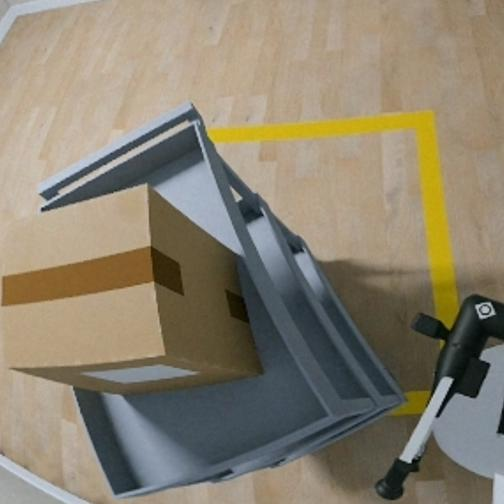

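Emit:
{"fn": "move", "kwargs": {"r2": {"base":{"strafe_m":-0.45},"joints":{"gripper_m":0.05}}, "blocking": false, "cameras": []}}

Emit:
{"fn": "wait", "kwargs": {"seconds": 4, "cameras": []}}

Emit:
{"fn": "move", "kwargs": {"r2": {"base":{"translate_m":0.95}}, "blocking": false, "cameras": []}}

Emit:
{"fn": "wait", "kwargs": {"seconds": 6, "cameras": ["r2_head_left_camera"]}}

Emit:
{"fn": "zoom_image", "kwargs": {"camera": "r2_head_left_camera", "region": [0, 400, 200, 600]}}

Scene clock: 603.10 s.
move: r2 moving
r1: as last shown
r1.lidar_m: 0.34 0.25 - 0.25 0.26 0.55 2.13 2.12 0.66 0.94 2.58 3.46
r1.motor_effort: lift_m=+19(20) arm_m=+5(5) wheel_0=-11(11) wheel_1=+8(8) wheel_2=-2(2)
r1.servo_current: wrist_yaw_rad=46(59) wrist_pitch_rad=46(46) wrist_roll_rad=33(59) gripper_m=39(39)
r1.contact_limits: translate_m 0.35
r1.wrist_depth_mm: - 133 133 - - - - / - 111 133 - - - - / - 114 138 - - - - / - 134 185 - - - - / 205 - - - - - 1537 / 220 1205 195 1205 187 1160 931 / 219 750 759 788 778 768 715
r2.base_odometry: x=-6.491 y=-2.679 heading=+0.046
r2.turned_by_wheels: +0.000
r2.turned_by_imu: +0.000
r2.base_tilt: forward=-0.7 right=+0.1
r2.lidar_m: 2.26 2.25 0.41 0.29 0.48 0.62 0.54 0.51 0.66 1.28 1.34 1.59
r2.base_status: strafe_m moving
r2.joint_positions: lift_m=+0.660 arm_m=+0.000 wrist_yaw_rad=+2.797 wrist_pitch_rad=+0.006 wrist_roll_rad=+1.570 gripper_m=+0.130
r2.joint_status: gripper_m moving
r2.measured_speeds: translate_m=+0.000 strafe_m=-0.141 rotate_rad=-0.002 lift_m=+0.000 arm_m=+0.000 wrist_yaw_rad=+0.000 wrist_pitch_rad=+0.000 wrist_roll_rad=+0.000
r2.motor_effort: lift_m=+18(18) arm_m=+5(5) wheel_0=+8(13) wheel_1=-10(12) wheel_2=+0(2)
r2.servo_current: wrist_yaw_rad=39(59) wrist_pitch_rad=46(52) wrist_roll_rad=52(52) gripper_m=117(117)
r2.hand_pose: x=-0.0711 y=+0.1796 z=+0.8365 quat_wxyz=(+0.123, +0.119, +0.697, +0.697) (m; r2's base frame)
r2.wrist_depth_mm: - - - - - - 1098 / - - - - - - 1025 / - - - - - - - / - - - - - - - / - - - - - - - / - 186 188 - 189 - - / - - - - - - -
pictures: none
No camera images: "cameras" was empty.

Scene clock: 605.43 s.
earlier move: r2 done
r1.base_odometry: x=-1.859 y=+0.241 heading=-2.394
r1.turned_by_wheels: +0.000
r1.turned_by_imu: +0.000
r1.base_tilt: forward=-1.6 right=+1.3
r1.lidar_m: 0.34 0.25 - 0.25 0.26 0.52 2.15 2.11 0.67 0.96 2.60 3.50
r1.base_status: not commanded
r1.joint_positions: lift_m=+0.124 arm_m=+0.000 wrist_yaw_rad=+3.196 wrist_pitch_rad=+0.002 wrist_roll_rad=+0.000 gripper_m=+0.056
r1.joint_status: not commanded
r1.measured_speeds: all 0
r1.motor_effort: lift_m=+20(20) arm_m=+5(5) wheel_0=-10(11) wheel_1=+8(8) wheel_2=-2(2)
r1.servo_current: wrist_yaw_rad=46(72) wrist_pitch_rad=39(46) wrist_roll_rad=52(65) gripper_m=39(46)
r1.contact_limits: translate_m 0.35
r1.hand_pose: x=-0.1219 y=+0.0715 z=+0.3019 quat_wxyz=(-0.027, -0.001, +0.000, +1.000) (m; r1's base frame)
r1.wrist_depth_mm: - 133 132 - - - - / - 111 132 - - - - / - 114 138 - - - - / - 134 185 - - - - / 206 - - - - - 1537 / 220 1229 193 1182 187 1160 931 / 219 759 750 788 788 768 707
r2.base_odometry: x=-6.472 y=-3.093 heading=+0.046
r2.turned_by_wheels: +0.000
r2.turned_by_imu: -0.001
r2.base_tilt: forward=-0.7 right=+0.1
r2.lidar_m: 2.15 2.34 0.96 0.70 0.87 0.51 0.44 0.46 0.56 0.93 0.93 1.11
r2.base_status: done
r2.joint_positions: lift_m=+0.660 arm_m=+0.000 wrist_yaw_rad=+2.797 wrist_pitch_rad=+0.006 wrist_roll_rad=+1.570 gripper_m=+0.050
r2.joint_status: all done
r2.measured_speeds: all 0
r2.motor_effort: lift_m=+18(18) arm_m=+5(5) wheel_0=+1(13) wheel_1=-2(13) wheel_2=+0(2)
r2.servo_current: wrist_yaw_rad=46(59) wrist_pitch_rad=46(59) wrist_roll_rad=46(59) gripper_m=52(156)
r2.hand_pose: x=-0.0711 y=+0.1796 z=+0.8365 quat_wxyz=(+0.123, +0.119, +0.697, +0.697) (m; r2's base frame)
r2.wrist_depth_mm: - - - - - - 1025 / - - - - - - - / - - - - - - - / - - - - - - - / - - - - - - - / - - 189 - 188 - - / - - - - - - -
wait: 2.33 of 4 s (r2 has come to rest)
pictures: none
No camera images: "cameras" was empty.

Scene clock: 605.93 s.
move: r2 moving
r1: as last shown
r1.lidar_m: 0.33 0.25 - 0.25 0.25 0.53 2.14 2.11 0.65 0.95 2.58 3.47
r1.motor_effort: lift_m=+20(20) arm_m=+4(5) wheel_0=-10(11) wheel_1=+8(8) wheel_2=-2(2)
r1.servo_current: wrist_yaw_rad=39(65) wrist_pitch_rad=33(46) wrist_roll_rad=39(72) gripper_m=46(46)
r1.contact_limits: translate_m 0.35
r1.wrist_depth_mm: - 133 133 - - - - / - 111 132 - - - - / - 114 138 - - - - / - 134 185 - - - - / 205 - - - - - 1537 / 220 1205 194 1182 188 1138 946 / 217 750 759 798 778 759 715
r2.base_odometry: x=-6.440 y=-3.091 heading=+0.046
r2.turned_by_wheels: +0.000
r2.turned_by_imu: +0.000
r2.base_tilt: forward=-0.7 right=+0.0
r2.lidar_m: 2.13 2.34 0.98 0.70 0.91 0.54 0.46 0.48 0.60 0.90 0.93 1.07
r2.base_status: translate_m moving
r2.joint_positions: lift_m=+0.660 arm_m=+0.000 wrist_yaw_rad=+2.797 wrist_pitch_rad=+0.006 wrist_roll_rad=+1.570 gripper_m=+0.050
r2.joint_status: not commanded
r2.measured_speeds: translate_m=+0.121 strafe_m=-0.001 rotate_rad=+0.000 lift_m=+0.000 arm_m=+0.000 wrist_yaw_rad=+0.000 wrist_pitch_rad=+0.000 wrist_roll_rad=+0.000
r2.motor_effort: lift_m=+18(18) arm_m=+5(5) wheel_0=+9(10) wheel_1=+9(9) wheel_2=-13(13)
r2.servo_current: wrist_yaw_rad=59(59) wrist_pitch_rad=39(52) wrist_roll_rad=46(59) gripper_m=59(59)
r2.hand_pose: x=-0.0711 y=+0.1796 z=+0.8365 quat_wxyz=(+0.123, +0.119, +0.697, +0.697) (m; r2's base frame)
r2.wrist_depth_mm: - - - - - - 1060 / - - - - - - - / - - - - - - - / - - - - - - - / - - - - - - - / - - 188 - 188 - - / - - - - - - -
pictures: none
No camera images: "cameras" was empty.

Scene clock: 610.10 s.
earlier move: r2 done
r1.base_odometry: x=-1.859 y=+0.241 heading=-2.394
r1.turned_by_wheels: +0.000
r1.turned_by_imu: +0.000
r1.base_tilt: forward=-1.6 right=+1.3
r1.lidar_m: 0.36 0.25 - 0.25 0.25 0.54 2.16 2.12 0.66 0.96 2.59 3.48
r1.base_status: not commanded
r1.joint_positions: lift_m=+0.124 arm_m=+0.000 wrist_yaw_rad=+3.196 wrist_pitch_rad=+0.002 wrist_roll_rad=+0.000 gripper_m=+0.056
r1.joint_status: not commanded
r1.measured_speeds: all 0
r1.motor_effort: lift_m=+19(20) arm_m=+4(5) wheel_0=-11(11) wheel_1=+8(8) wheel_2=-2(2)
r1.servo_current: wrist_yaw_rad=65(72) wrist_pitch_rad=46(52) wrist_roll_rad=46(78) gripper_m=46(46)
r1.contact_limits: translate_m 0.35
r1.hand_pose: x=-0.1219 y=+0.0715 z=+0.3019 quat_wxyz=(-0.027, -0.001, +0.000, +1.000) (m; r1's base frame)
r1.wrist_depth_mm: - 133 133 - - - - / - 111 133 - - - - / - 114 138 - - - - / - 134 185 - - - - / 205 - - - - - 1576 / 220 1205 193 1205 188 1138 931 / 217 759 750 809 778 768 723
r2.base_odometry: x=-5.523 y=-3.049 heading=+0.046
r2.turned_by_wheels: +0.000
r2.turned_by_imu: +0.001
r2.base_tilt: forward=-0.7 right=+0.1
r2.lidar_m: 1.42 1.43 1.75 3.25 1.13 1.14 1.40 1.38 0.83 0.71 0.74 0.86
r2.base_status: done
r2.joint_positions: lift_m=+0.660 arm_m=+0.000 wrist_yaw_rad=+2.797 wrist_pitch_rad=+0.006 wrist_roll_rad=+1.570 gripper_m=+0.050
r2.joint_status: not commanded
r2.measured_speeds: all 0
r2.motor_effort: lift_m=+18(18) arm_m=+5(5) wheel_0=+3(11) wheel_1=+2(9) wheel_2=-4(14)
r2.servo_current: wrist_yaw_rad=52(65) wrist_pitch_rad=46(52) wrist_roll_rad=39(65) gripper_m=59(65)
r2.hand_pose: x=-0.0711 y=+0.1796 z=+0.8365 quat_wxyz=(+0.123, +0.119, +0.697, +0.697) (m; r2's base frame)
r2.wrist_depth_mm: - - - 1118 - 1464 1098 / - - - 1205 - 1537 1138 / - - - - - 1537 1182 / - - - - - 1661 1160 / - - - - - 1618 1160 / - - 189 - 188 1464 1182 / - - - - - - 1182
wait: 4.17 of 6 s (r2 has come to rest)
pictures: r2_head_left_camera
Images, in order (width x height): r2_head_left_camera 420x672.

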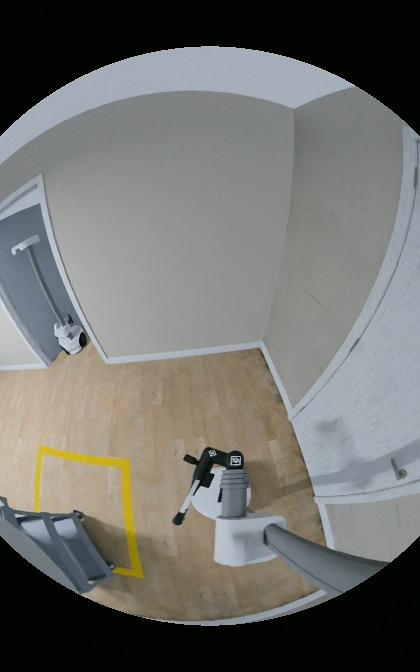

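Scaled by 2.520 from the camera's 420x672 image, which has a finer 600x960 frame.

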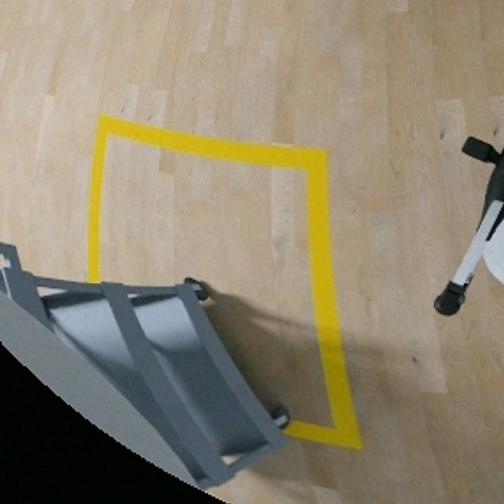

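Emit:
{"fn": "move", "kwargs": {"r2": {"base":{"translate_m":0.65,"strafe_m":0.6}}, "blocking": false, "cameras": []}}

Emit:
{"fn": "wait", "kwargs": {"seconds": 5, "cameras": []}}

Emit:
{"fn": "move", "kwargs": {"r2": {"base":{"rotate_rad":3.0}}, "blocking": false, "cameras": []}}

Emit:
{"fn": "wait", "kwargs": {"seconds": 5, "cameras": ["r2_head_camera","r2_head_left_camera","r2_head_right_camera"]}}

Scene clock: 646.67 s.
move: r2 moving
r1: as last shown
r1.base_tilt: forward=-1.5 right=+1.3
r1.lidar_m: 0.33 0.25 - 0.25 0.25 0.55 2.15 2.13 0.66 0.95 2.58 3.47
r1.motor_effort: lift_m=+20(20) arm_m=+5(5) wheel_0=-10(11) wheel_1=+8(8) wheel_2=-2(2)
r1.servo_current: wrist_yaw_rad=46(52) wrist_pitch_rad=39(46) wrist_roll_rad=39(52) gripper_m=39(46)
r1.contact_limits: translate_m 0.35
r1.wrist_depth_mm: - 133 132 - - - - / - 111 132 - - - - / - 114 138 - - - - / - 134 185 - - - - / 206 - - - - - 1537 / 219 1205 193 1205 187 1160 946 / 218 759 750 798 778 768 715
r2.base_odometry: x=-5.500 y=-3.026 heading=+0.046
r2.turned_by_wheels: +0.000
r2.turned_by_imu: +0.000
r2.base_tilt: forward=-0.7 right=+0.0
r2.lidar_m: 1.38 1.40 1.68 3.17 1.11 1.15 1.42 1.40 0.80 0.73 0.72 0.93
r2.base_status: translate_m moving; strafe_m moving
r2.joint_positions: lift_m=+0.660 arm_m=+0.000 wrist_yaw_rad=+2.797 wrist_pitch_rad=+0.006 wrist_roll_rad=+1.570 gripper_m=+0.050
r2.joint_status: not commanded
r2.measured_speeds: translate_m=+0.094 strafe_m=+0.087 rotate_rad=+0.002 lift_m=+0.000 arm_m=+0.000 wrist_yaw_rad=+0.000 wrist_pitch_rad=+0.000 wrist_roll_rad=+0.000
r2.motor_effort: lift_m=+18(18) arm_m=+5(5) wheel_0=-4(9) wheel_1=+12(12) wheel_2=-11(12)
r2.servo_current: wrist_yaw_rad=46(52) wrist_pitch_rad=46(52) wrist_roll_rad=46(59) gripper_m=52(59)
r2.hand_pose: x=-0.0711 y=+0.1796 z=+0.8365 quat_wxyz=(+0.123, +0.119, +0.697, +0.697) (m; r2's base frame)
r2.wrist_depth_mm: - - - 1118 - 1430 1098 / - - - 1182 - 1499 1160 / - - - - - 1576 1182 / - - - - - 1756 1205 / - - - - - 1618 1182 / - - 189 - 188 1499 1160 / - - - - - - 1160
pictures: none
No camera images: "cameras" was empty.

Scene clock: 650.57 s.
earlier move: r2 done
r1.base_odometry: x=-1.859 y=+0.241 heading=-2.394
r1.turned_by_wheels: +0.000
r1.turned_by_imu: +0.000
r1.base_tilt: forward=-1.6 right=+1.3
r1.lidar_m: 0.35 0.25 - 0.25 0.25 0.55 2.14 2.11 0.68 0.92 2.54 3.47
r1.base_status: not commanded
r1.joint_positions: lift_m=+0.124 arm_m=+0.000 wrist_yaw_rad=+3.196 wrist_pitch_rad=+0.002 wrist_roll_rad=+0.000 gripper_m=+0.056
r1.joint_status: not commanded
r1.measured_speeds: all 0
r1.motor_effort: lift_m=+19(20) arm_m=+4(5) wheel_0=-10(11) wheel_1=+8(9) wheel_2=-2(2)
r1.servo_current: wrist_yaw_rad=52(78) wrist_pitch_rad=39(52) wrist_roll_rad=52(65) gripper_m=33(52)
r1.contact_limits: translate_m 0.35
r1.hand_pose: x=-0.1219 y=+0.0715 z=+0.3019 quat_wxyz=(-0.027, -0.001, +0.000, +1.000) (m; r1's base frame)
r1.wrist_depth_mm: - 133 132 - - - - / - 111 133 - - - - / - 114 138 - - - - / - 134 185 - - - - / 205 - - - - - 1537 / 220 1205 193 1182 187 1160 946 / 218 759 759 798 778 750 715
r2.base_odometry: x=-4.901 y=-2.420 heading=+0.046
r2.turned_by_wheels: +0.000
r2.turned_by_imu: +0.002
r2.base_tilt: forward=-0.7 right=+0.1
r2.lidar_m: 0.65 0.66 0.83 1.80 3.56 1.21 1.37 2.14 1.35 1.20 1.21 0.76
r2.base_status: done
r2.joint_positions: lift_m=+0.660 arm_m=+0.000 wrist_yaw_rad=+2.797 wrist_pitch_rad=+0.006 wrist_roll_rad=+1.570 gripper_m=+0.050
r2.joint_status: not commanded
r2.measured_speeds: all 0
r2.motor_effort: lift_m=+18(18) arm_m=+5(5) wheel_0=-3(9) wheel_1=+3(13) wheel_2=-3(13)
r2.servo_current: wrist_yaw_rad=46(65) wrist_pitch_rad=46(52) wrist_roll_rad=52(65) gripper_m=52(65)
r2.hand_pose: x=-0.0711 y=+0.1796 z=+0.8365 quat_wxyz=(+0.123, +0.119, +0.697, +0.697) (m; r2's base frame)
r2.wrist_depth_mm: - - - - - 1708 1160 / - - - - - 1661 1160 / - - - - - 1661 1182 / - - - - 1756 1537 1160 / - - - 1537 1921 1499 1182 / - - 194 1537 189 1499 1182 / - - - - - 1863 1160
wait: 3.90 of 5 s (r2 has come to rest)
pictures: none
No camera images: "cameras" was empty.

Scene clock: 651.07 s.
move: r2 moving
r1: as last shown
r1.lidar_m: 0.34 0.25 - 0.25 0.26 0.55 2.16 2.13 0.67 0.96 2.57 3.45
r1.motor_effort: lift_m=+19(20) arm_m=+4(5) wheel_0=-10(11) wheel_1=+8(8) wheel_2=-1(2)
r1.servo_current: wrist_yaw_rad=52(59) wrist_pitch_rad=39(52) wrist_roll_rad=46(65) gripper_m=46(46)
r1.contact_limits: translate_m 0.35
r1.wrist_depth_mm: - 133 132 - - - - / - 111 133 - - - - / - 114 138 - - - - / - 134 185 - - - - / 204 - - - - - 1537 / 219 1229 194 1182 187 1138 931 / 219 759 750 788 778 759 715
r2.base_odometry: x=-4.901 y=-2.420 heading=+0.298
r2.turned_by_wheels: +0.252
r2.turned_by_imu: +0.245
r2.base_tilt: forward=-0.7 right=+0.1
r2.lidar_m: 0.66 0.71 1.44 3.31 1.55 1.23 2.14 1.58 1.22 1.20 0.91 0.67
r2.base_status: rotate_rad moving
r2.joint_positions: lift_m=+0.660 arm_m=+0.000 wrist_yaw_rad=+2.797 wrist_pitch_rad=+0.006 wrist_roll_rad=+1.570 gripper_m=+0.050
r2.joint_status: not commanded
r2.measured_speeds: translate_m=-0.001 strafe_m=+0.000 rotate_rad=+0.978 lift_m=+0.000 arm_m=+0.000 wrist_yaw_rad=+0.000 wrist_pitch_rad=+0.000 wrist_roll_rad=+0.000
r2.motor_effort: lift_m=+18(18) arm_m=+5(5) wheel_0=-4(8) wheel_1=-9(9) wheel_2=-11(11)
r2.servo_current: wrist_yaw_rad=52(59) wrist_pitch_rad=52(52) wrist_roll_rad=33(65) gripper_m=59(65)
r2.hand_pose: x=-0.0711 y=+0.1796 z=+0.8365 quat_wxyz=(+0.123, +0.119, +0.697, +0.697) (m; r2's base frame)
r2.wrist_depth_mm: - - - - - 1708 1160 / - - - - - 1537 1138 / - - - 1618 - 1366 1160 / - - - 1537 - 1464 1160 / - - - - - 1576 1182 / - - 193 - 189 1576 1160 / - - - - - 1863 1160
pictures: none
No camera images: "cameras" was empty.

Scene clock: 653.37 s.
earlier move: r2 done
r1.base_odometry: x=-1.859 y=+0.241 heading=-2.394
r1.turned_by_wheels: +0.000
r1.turned_by_imu: +0.000
r1.base_tilt: forward=-1.6 right=+1.2
r1.lidar_m: 0.33 0.25 - 0.25 0.25 0.55 2.16 2.13 0.66 0.96 2.57 3.48
r1.base_status: not commanded
r1.joint_positions: lift_m=+0.124 arm_m=+0.000 wrist_yaw_rad=+3.196 wrist_pitch_rad=+0.002 wrist_roll_rad=+0.000 gripper_m=+0.056
r1.joint_status: not commanded
r1.measured_speeds: all 0
r1.motor_effort: lift_m=+19(20) arm_m=+5(5) wheel_0=-11(11) wheel_1=+8(9) wheel_2=-2(2)
r1.servo_current: wrist_yaw_rad=52(72) wrist_pitch_rad=39(52) wrist_roll_rad=26(65) gripper_m=39(52)
r1.contact_limits: translate_m 0.35
r1.hand_pose: x=-0.1219 y=+0.0715 z=+0.3019 quat_wxyz=(-0.027, -0.001, +0.000, +1.000) (m; r1's base frame)
r1.wrist_depth_mm: - 133 132 - - - - / - 111 133 - - - - / - 114 138 - - - - / - 134 186 - - - - / 205 - - - - - 1537 / 219 1205 193 1160 187 1138 946 / 218 750 759 788 788 759 723
r2.base_odometry: x=-4.901 y=-2.420 heading=+3.045
r2.turned_by_wheels: +2.747
r2.turned_by_imu: +2.674
r2.base_tilt: forward=-0.6 right=+0.1
r2.lidar_m: 1.23 2.13 1.45 1.21 1.19 0.82 0.67 0.64 0.74 1.50 3.50 1.18
r2.base_status: done
r2.joint_positions: lift_m=+0.660 arm_m=+0.000 wrist_yaw_rad=+2.797 wrist_pitch_rad=+0.006 wrist_roll_rad=+1.570 gripper_m=+0.050
r2.joint_status: not commanded
r2.measured_speeds: all 0
r2.motor_effort: lift_m=+18(18) arm_m=+5(5) wheel_0=-1(12) wheel_1=-1(11) wheel_2=-3(13)
r2.servo_current: wrist_yaw_rad=52(65) wrist_pitch_rad=46(52) wrist_roll_rad=59(65) gripper_m=59(65)
r2.hand_pose: x=-0.0711 y=+0.1796 z=+0.8365 quat_wxyz=(+0.123, +0.119, +0.697, +0.697) (m; r2's base frame)
r2.wrist_depth_mm: - - - - - - 1118 / - - - - - - 1160 / - - - - - - 1182 / - - - - - - 1060 / - - - - - - - / - - 189 - 188 - - / - - - - - - -
wait: 2.30 of 5 s (r2 has come to rest)
pictures: r2_head_camera, r2_head_left_camera, r2_head_right_camera
Images, in order (width x height): r2_head_camera 420x560, r2_head_left_camera 420x672, r2_head_right_camera 420x672.

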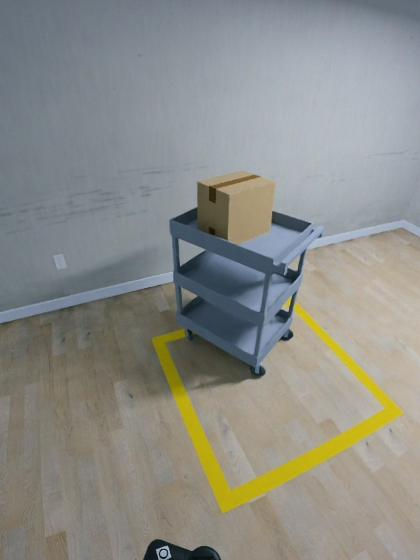

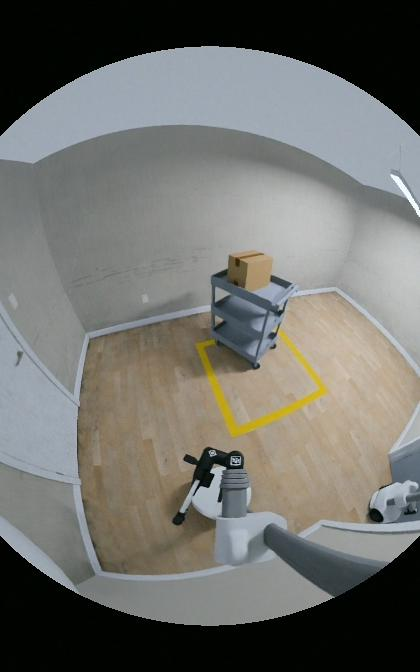

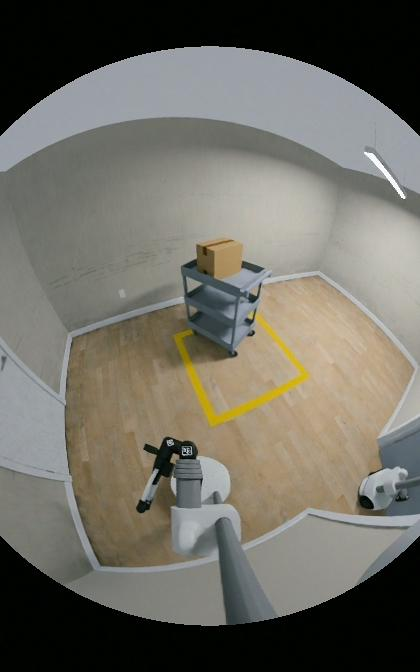

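Emit:
{"fn": "zoom_image", "kwargs": {"camera": "r2_head_camera", "region": [130, 160, 420, 520]}}

Scaled by 1.400 from the camera's 420x560 image, which has a finer 1200x1600 frame.

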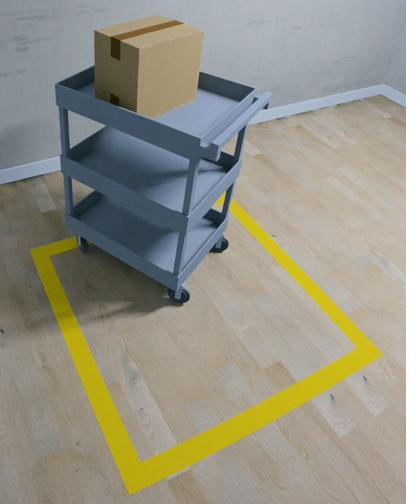

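Emit:
{"fn": "move", "kwargs": {"r2": {"base":{"rotate_rad":0.42},"joints":{"gripper_m":0.12,"lift_m":0.72}}, "blocking": false, "cameras": []}}

Emit:
{"fn": "wait", "kwargs": {"seconds": 2.5, "cameras": []}}

Emit:
{"fn": "move", "kwargs": {"r2": {"base":{"strafe_m":-0.9,"translate_m":0.12},"joints":{"wrist_yaw_rad":0}}, "blocking": false, "cameras": []}}

Emit:
{"fn": "wait", "kwargs": {"seconds": 6, "cameras": ["r2_head_camera","r2_wrist_camera"]}}

Scene clock: 702.83 s.
move: r2 moving
r1: as last shown
r1.base_tilt: forward=-1.6 right=+1.3
r1.lidar_m: 0.32 0.25 - 0.25 0.25 0.55 2.17 2.11 0.65 0.92 2.57 3.49
r1.motor_effort: lift_m=+19(20) arm_m=+5(5) wheel_0=-10(11) wheel_1=+8(8) wheel_2=-2(2)
r1.servo_current: wrist_yaw_rad=65(65) wrist_pitch_rad=46(52) wrist_roll_rad=46(65) gripper_m=46(52)
r1.contact_limits: translate_m 0.35
r1.wrist_depth_mm: - 133 133 - - - - / - 111 132 - - - - / - 114 138 - - - - / - 134 185 - - - - / 205 - - - - - 1576 / 220 1182 193 1205 187 1160 931 / 219 759 741 788 788 750 715
r2.base_odometry: x=-4.901 y=-2.420 heading=-2.989
r2.turned_by_wheels: +0.249
r2.turned_by_imu: +0.243
r2.base_tilt: forward=-0.7 right=+0.1
r2.lidar_m: 1.45 1.95 1.28 1.19 1.08 0.73 0.67 0.68 0.86 1.85 3.45 1.20
r2.base_status: rotate_rad moving
r2.joint_positions: lift_m=+0.697 arm_m=+0.000 wrist_yaw_rad=+2.797 wrist_pitch_rad=+0.006 wrist_roll_rad=+1.570 gripper_m=+0.069
r2.joint_status: lift_m moving; gripper_m moving
r2.measured_speeds: translate_m=-0.001 strafe_m=-0.001 rotate_rad=+0.890 lift_m=+0.123 arm_m=+0.000 wrist_yaw_rad=+0.000 wrist_pitch_rad=+0.000 wrist_roll_rad=+0.000
r2.motor_effort: lift_m=+23(26) arm_m=+5(5) wheel_0=-2(10) wheel_1=-6(10) wheel_2=-8(11)
r2.servo_current: wrist_yaw_rad=46(52) wrist_pitch_rad=46(52) wrist_roll_rad=46(52) gripper_m=85(98)
r2.hand_pose: x=-0.0711 y=+0.1796 z=+0.8734 quat_wxyz=(+0.123, +0.119, +0.697, +0.697) (m; r2's base frame)
r2.wrist_depth_mm: - - - - - - 1118 / - - - - - - 1078 / - - - - - - - / - - - - - - - / - - - - - - - / - - 187 - 186 - - / - - - - - - -
pictures: none
No camera images: "cameras" was empty.

Scene clock: 703.93 s.
earlier move: r2 done
r1.base_odometry: x=-1.859 y=+0.241 heading=-2.394
r1.turned_by_wheels: +0.000
r1.turned_by_imu: +0.000
r1.base_tilt: forward=-1.5 right=+1.3
r1.lidar_m: 0.33 0.25 - 0.25 0.25 0.53 2.14 2.13 0.64 0.94 2.59 3.48
r1.base_status: not commanded
r1.joint_positions: lift_m=+0.124 arm_m=+0.000 wrist_yaw_rad=+3.196 wrist_pitch_rad=+0.002 wrist_roll_rad=+0.000 gripper_m=+0.056
r1.joint_status: not commanded
r1.measured_speeds: all 0
r1.motor_effort: lift_m=+19(20) arm_m=+5(5) wheel_0=-11(11) wheel_1=+8(8) wheel_2=-2(2)
r1.servo_current: wrist_yaw_rad=59(65) wrist_pitch_rad=39(52) wrist_roll_rad=52(65) gripper_m=33(52)
r1.contact_limits: translate_m 0.35
r1.hand_pose: x=-0.1219 y=+0.0715 z=+0.3019 quat_wxyz=(-0.027, -0.001, +0.000, +1.000) (m; r1's base frame)
r1.wrist_depth_mm: - 133 133 - - - - / - 111 133 - - - - / - 114 138 - - - - / - 134 185 - - - - / 206 - - - - - 1537 / 219 1255 194 1182 187 1160 946 / 218 750 750 788 778 750 715
r2.base_odometry: x=-4.901 y=-2.420 heading=-2.819
r2.turned_by_wheels: +0.170
r2.turned_by_imu: +0.166
r2.base_tilt: forward=-0.7 right=+0.1
r2.lidar_m: 2.12 1.57 1.19 1.18 0.91 0.68 0.62 0.70 1.47 3.36 1.41 1.20
r2.base_status: done
r2.joint_positions: lift_m=+0.720 arm_m=+0.000 wrist_yaw_rad=+2.797 wrist_pitch_rad=+0.006 wrist_roll_rad=+1.570 gripper_m=+0.120
r2.joint_status: all done
r2.measured_speeds: all 0
r2.motor_effort: lift_m=+21(26) arm_m=+5(5) wheel_0=-4(10) wheel_1=-4(10) wheel_2=-5(11)
r2.servo_current: wrist_yaw_rad=46(59) wrist_pitch_rad=39(52) wrist_roll_rad=46(59) gripper_m=46(111)
r2.hand_pose: x=-0.0711 y=+0.1796 z=+0.8963 quat_wxyz=(+0.123, +0.119, +0.697, +0.697) (m; r2's base frame)
r2.wrist_depth_mm: - - - - - - - / - - - - - - - / - - - - - - - / - - - - - - - / - - - - - - - / - 186 190 - 185 - - / - - - - - - -
wait: 1.10 of 2.5 s (r2 has come to rest)
pictures: none
No camera images: "cameras" was empty.

Scene clock: 704.43 s.
move: r2 moving
r1: as last shown
r1.base_tilt: forward=-1.6 right=+1.2
r1.lidar_m: 0.35 0.25 - 0.25 0.25 0.54 2.15 1.54 0.64 0.96 2.55 3.45
r1.motor_effort: lift_m=+19(20) arm_m=+4(5) wheel_0=-10(11) wheel_1=+8(8) wheel_2=-2(2)
r1.servo_current: wrist_yaw_rad=65(65) wrist_pitch_rad=46(46) wrist_roll_rad=39(52) gripper_m=39(52)
r1.contact_limits: translate_m 0.35
r1.wrist_depth_mm: - 132 132 - - - - / - 111 133 - - - - / - 114 138 - - - - / - 134 185 - - - - / 205 - - - - - 1537 / 220 1205 193 1205 187 1118 946 / 218 750 759 788 788 759 707
r2.base_odometry: x=-4.916 y=-2.389 heading=-2.820
r2.turned_by_wheels: -0.001
r2.turned_by_imu: -0.001
r2.base_tilt: forward=-0.6 right=+0.0
r2.lidar_m: 2.13 1.65 1.24 1.23 0.91 0.70 0.65 0.72 1.41 3.37 1.49 1.16
r2.base_status: translate_m moving; strafe_m moving
r2.joint_positions: lift_m=+0.720 arm_m=+0.000 wrist_yaw_rad=+2.238 wrist_pitch_rad=+0.006 wrist_roll_rad=+1.570 gripper_m=+0.120
r2.joint_status: wrist_yaw_rad moving
r2.measured_speeds: translate_m=+0.017 strafe_m=-0.132 rotate_rad=-0.005 lift_m=+0.000 arm_m=+0.000 wrist_yaw_rad=-1.733 wrist_pitch_rad=+0.000 wrist_roll_rad=+0.000
r2.motor_effort: lift_m=+21(21) arm_m=+4(5) wheel_0=+7(11) wheel_1=-10(11) wheel_2=-9(9)
r2.servo_current: wrist_yaw_rad=91(124) wrist_pitch_rad=46(52) wrist_roll_rad=46(59) gripper_m=52(59)
r2.hand_pose: x=+0.0610 y=+0.2806 z=+0.8963 quat_wxyz=(+0.311, +0.307, +0.637, +0.636) (m; r2's base frame)
r2.wrist_depth_mm: - - - - - - - / - - - - - - 1160 / - - - - - - 1255 / - - - - - - 1205 / - - - - - - - / - 186 190 - 186 - - / - - - - - - -
pictures: none
No camera images: "cameras" was empty.

Scene clock: 708.37 s.
earlier move: r2 done
r1.base_odometry: x=-1.859 y=+0.241 heading=-2.394
r1.turned_by_wheels: +0.000
r1.turned_by_imu: +0.000
r1.base_tilt: forward=-1.6 right=+1.3
r1.lidar_m: 0.34 0.25 - 0.25 0.26 0.52 1.10 1.08 0.66 0.93 2.57 3.45
r1.base_status: not commanded
r1.joint_positions: lift_m=+0.124 arm_m=+0.000 wrist_yaw_rad=+3.196 wrist_pitch_rad=+0.002 wrist_roll_rad=+0.000 gripper_m=+0.056
r1.joint_status: not commanded
r1.measured_speeds: all 0
r1.motor_effort: lift_m=+19(20) arm_m=+5(5) wheel_0=-11(11) wheel_1=+9(9) wheel_2=-2(2)
r1.servo_current: wrist_yaw_rad=52(78) wrist_pitch_rad=39(46) wrist_roll_rad=59(65) gripper_m=39(52)
r1.contact_limits: translate_m 0.35
r1.hand_pose: x=-0.1219 y=+0.0715 z=+0.3019 quat_wxyz=(-0.027, -0.001, +0.000, +1.000) (m; r1's base frame)
r1.wrist_depth_mm: - 133 133 - - - - / - 111 133 - - - - / - 114 138 - - - - / - 134 185 - - - - / 205 1182 1205 - - - 1576 / 219 1160 193 1182 187 1118 946 / 217 750 750 798 778 768 699
r2.base_odometry: x=-5.300 y=-1.604 heading=-2.819
r2.turned_by_wheels: +0.000
r2.turned_by_imu: +0.000
r2.base_tilt: forward=-0.7 right=+0.1
r2.lidar_m: 0.74 1.36 2.12 2.03 1.13 0.83 1.07 1.10 1.26 2.65 2.66 0.99
r2.base_status: done
r2.joint_positions: lift_m=+0.720 arm_m=+0.000 wrist_yaw_rad=+0.003 wrist_pitch_rad=+0.006 wrist_roll_rad=+1.570 gripper_m=+0.120
r2.joint_status: all done
r2.measured_speeds: all 0
r2.motor_effort: lift_m=+21(21) arm_m=+5(5) wheel_0=+0(13) wheel_1=-3(12) wheel_2=-6(9)
r2.servo_current: wrist_yaw_rad=46(143) wrist_pitch_rad=39(52) wrist_roll_rad=46(65) gripper_m=52(59)
r2.hand_pose: x=+0.4595 y=-0.0866 z=+0.8963 quat_wxyz=(+0.708, +0.707, +0.003, -0.001) (m; r2's base frame)
r2.wrist_depth_mm: - - - - - 1618 1229 / - - - - - 1661 1229 / - - - 732 - 778 1255 / - - - 732 1060 715 - / - - 891 891 654 - - / - 186 198 634 189 615 621 / - - - - - 1756 1229
wait: 3.93 of 6 s (r2 has come to rest)
pictures: r2_head_camera, r2_wrist_camera
Images, in order (width x height): r2_head_camera 420x560, r2_wrist_camera 616x392.

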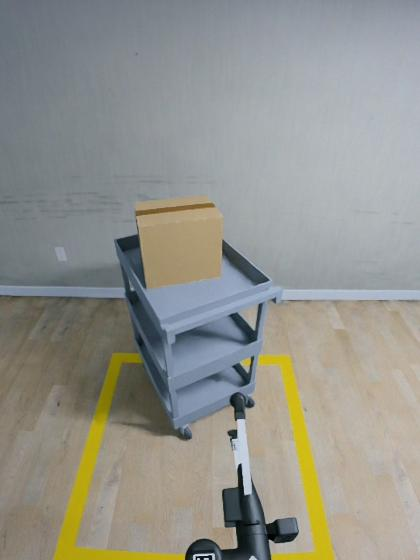

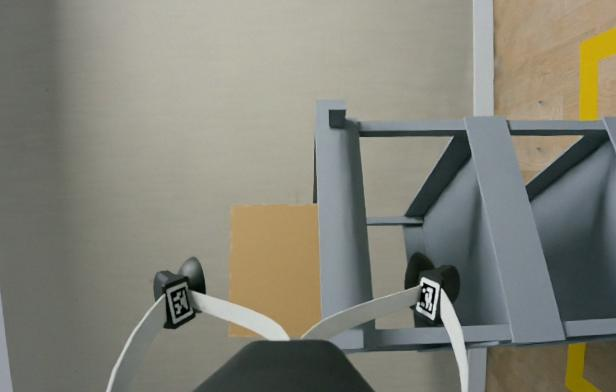

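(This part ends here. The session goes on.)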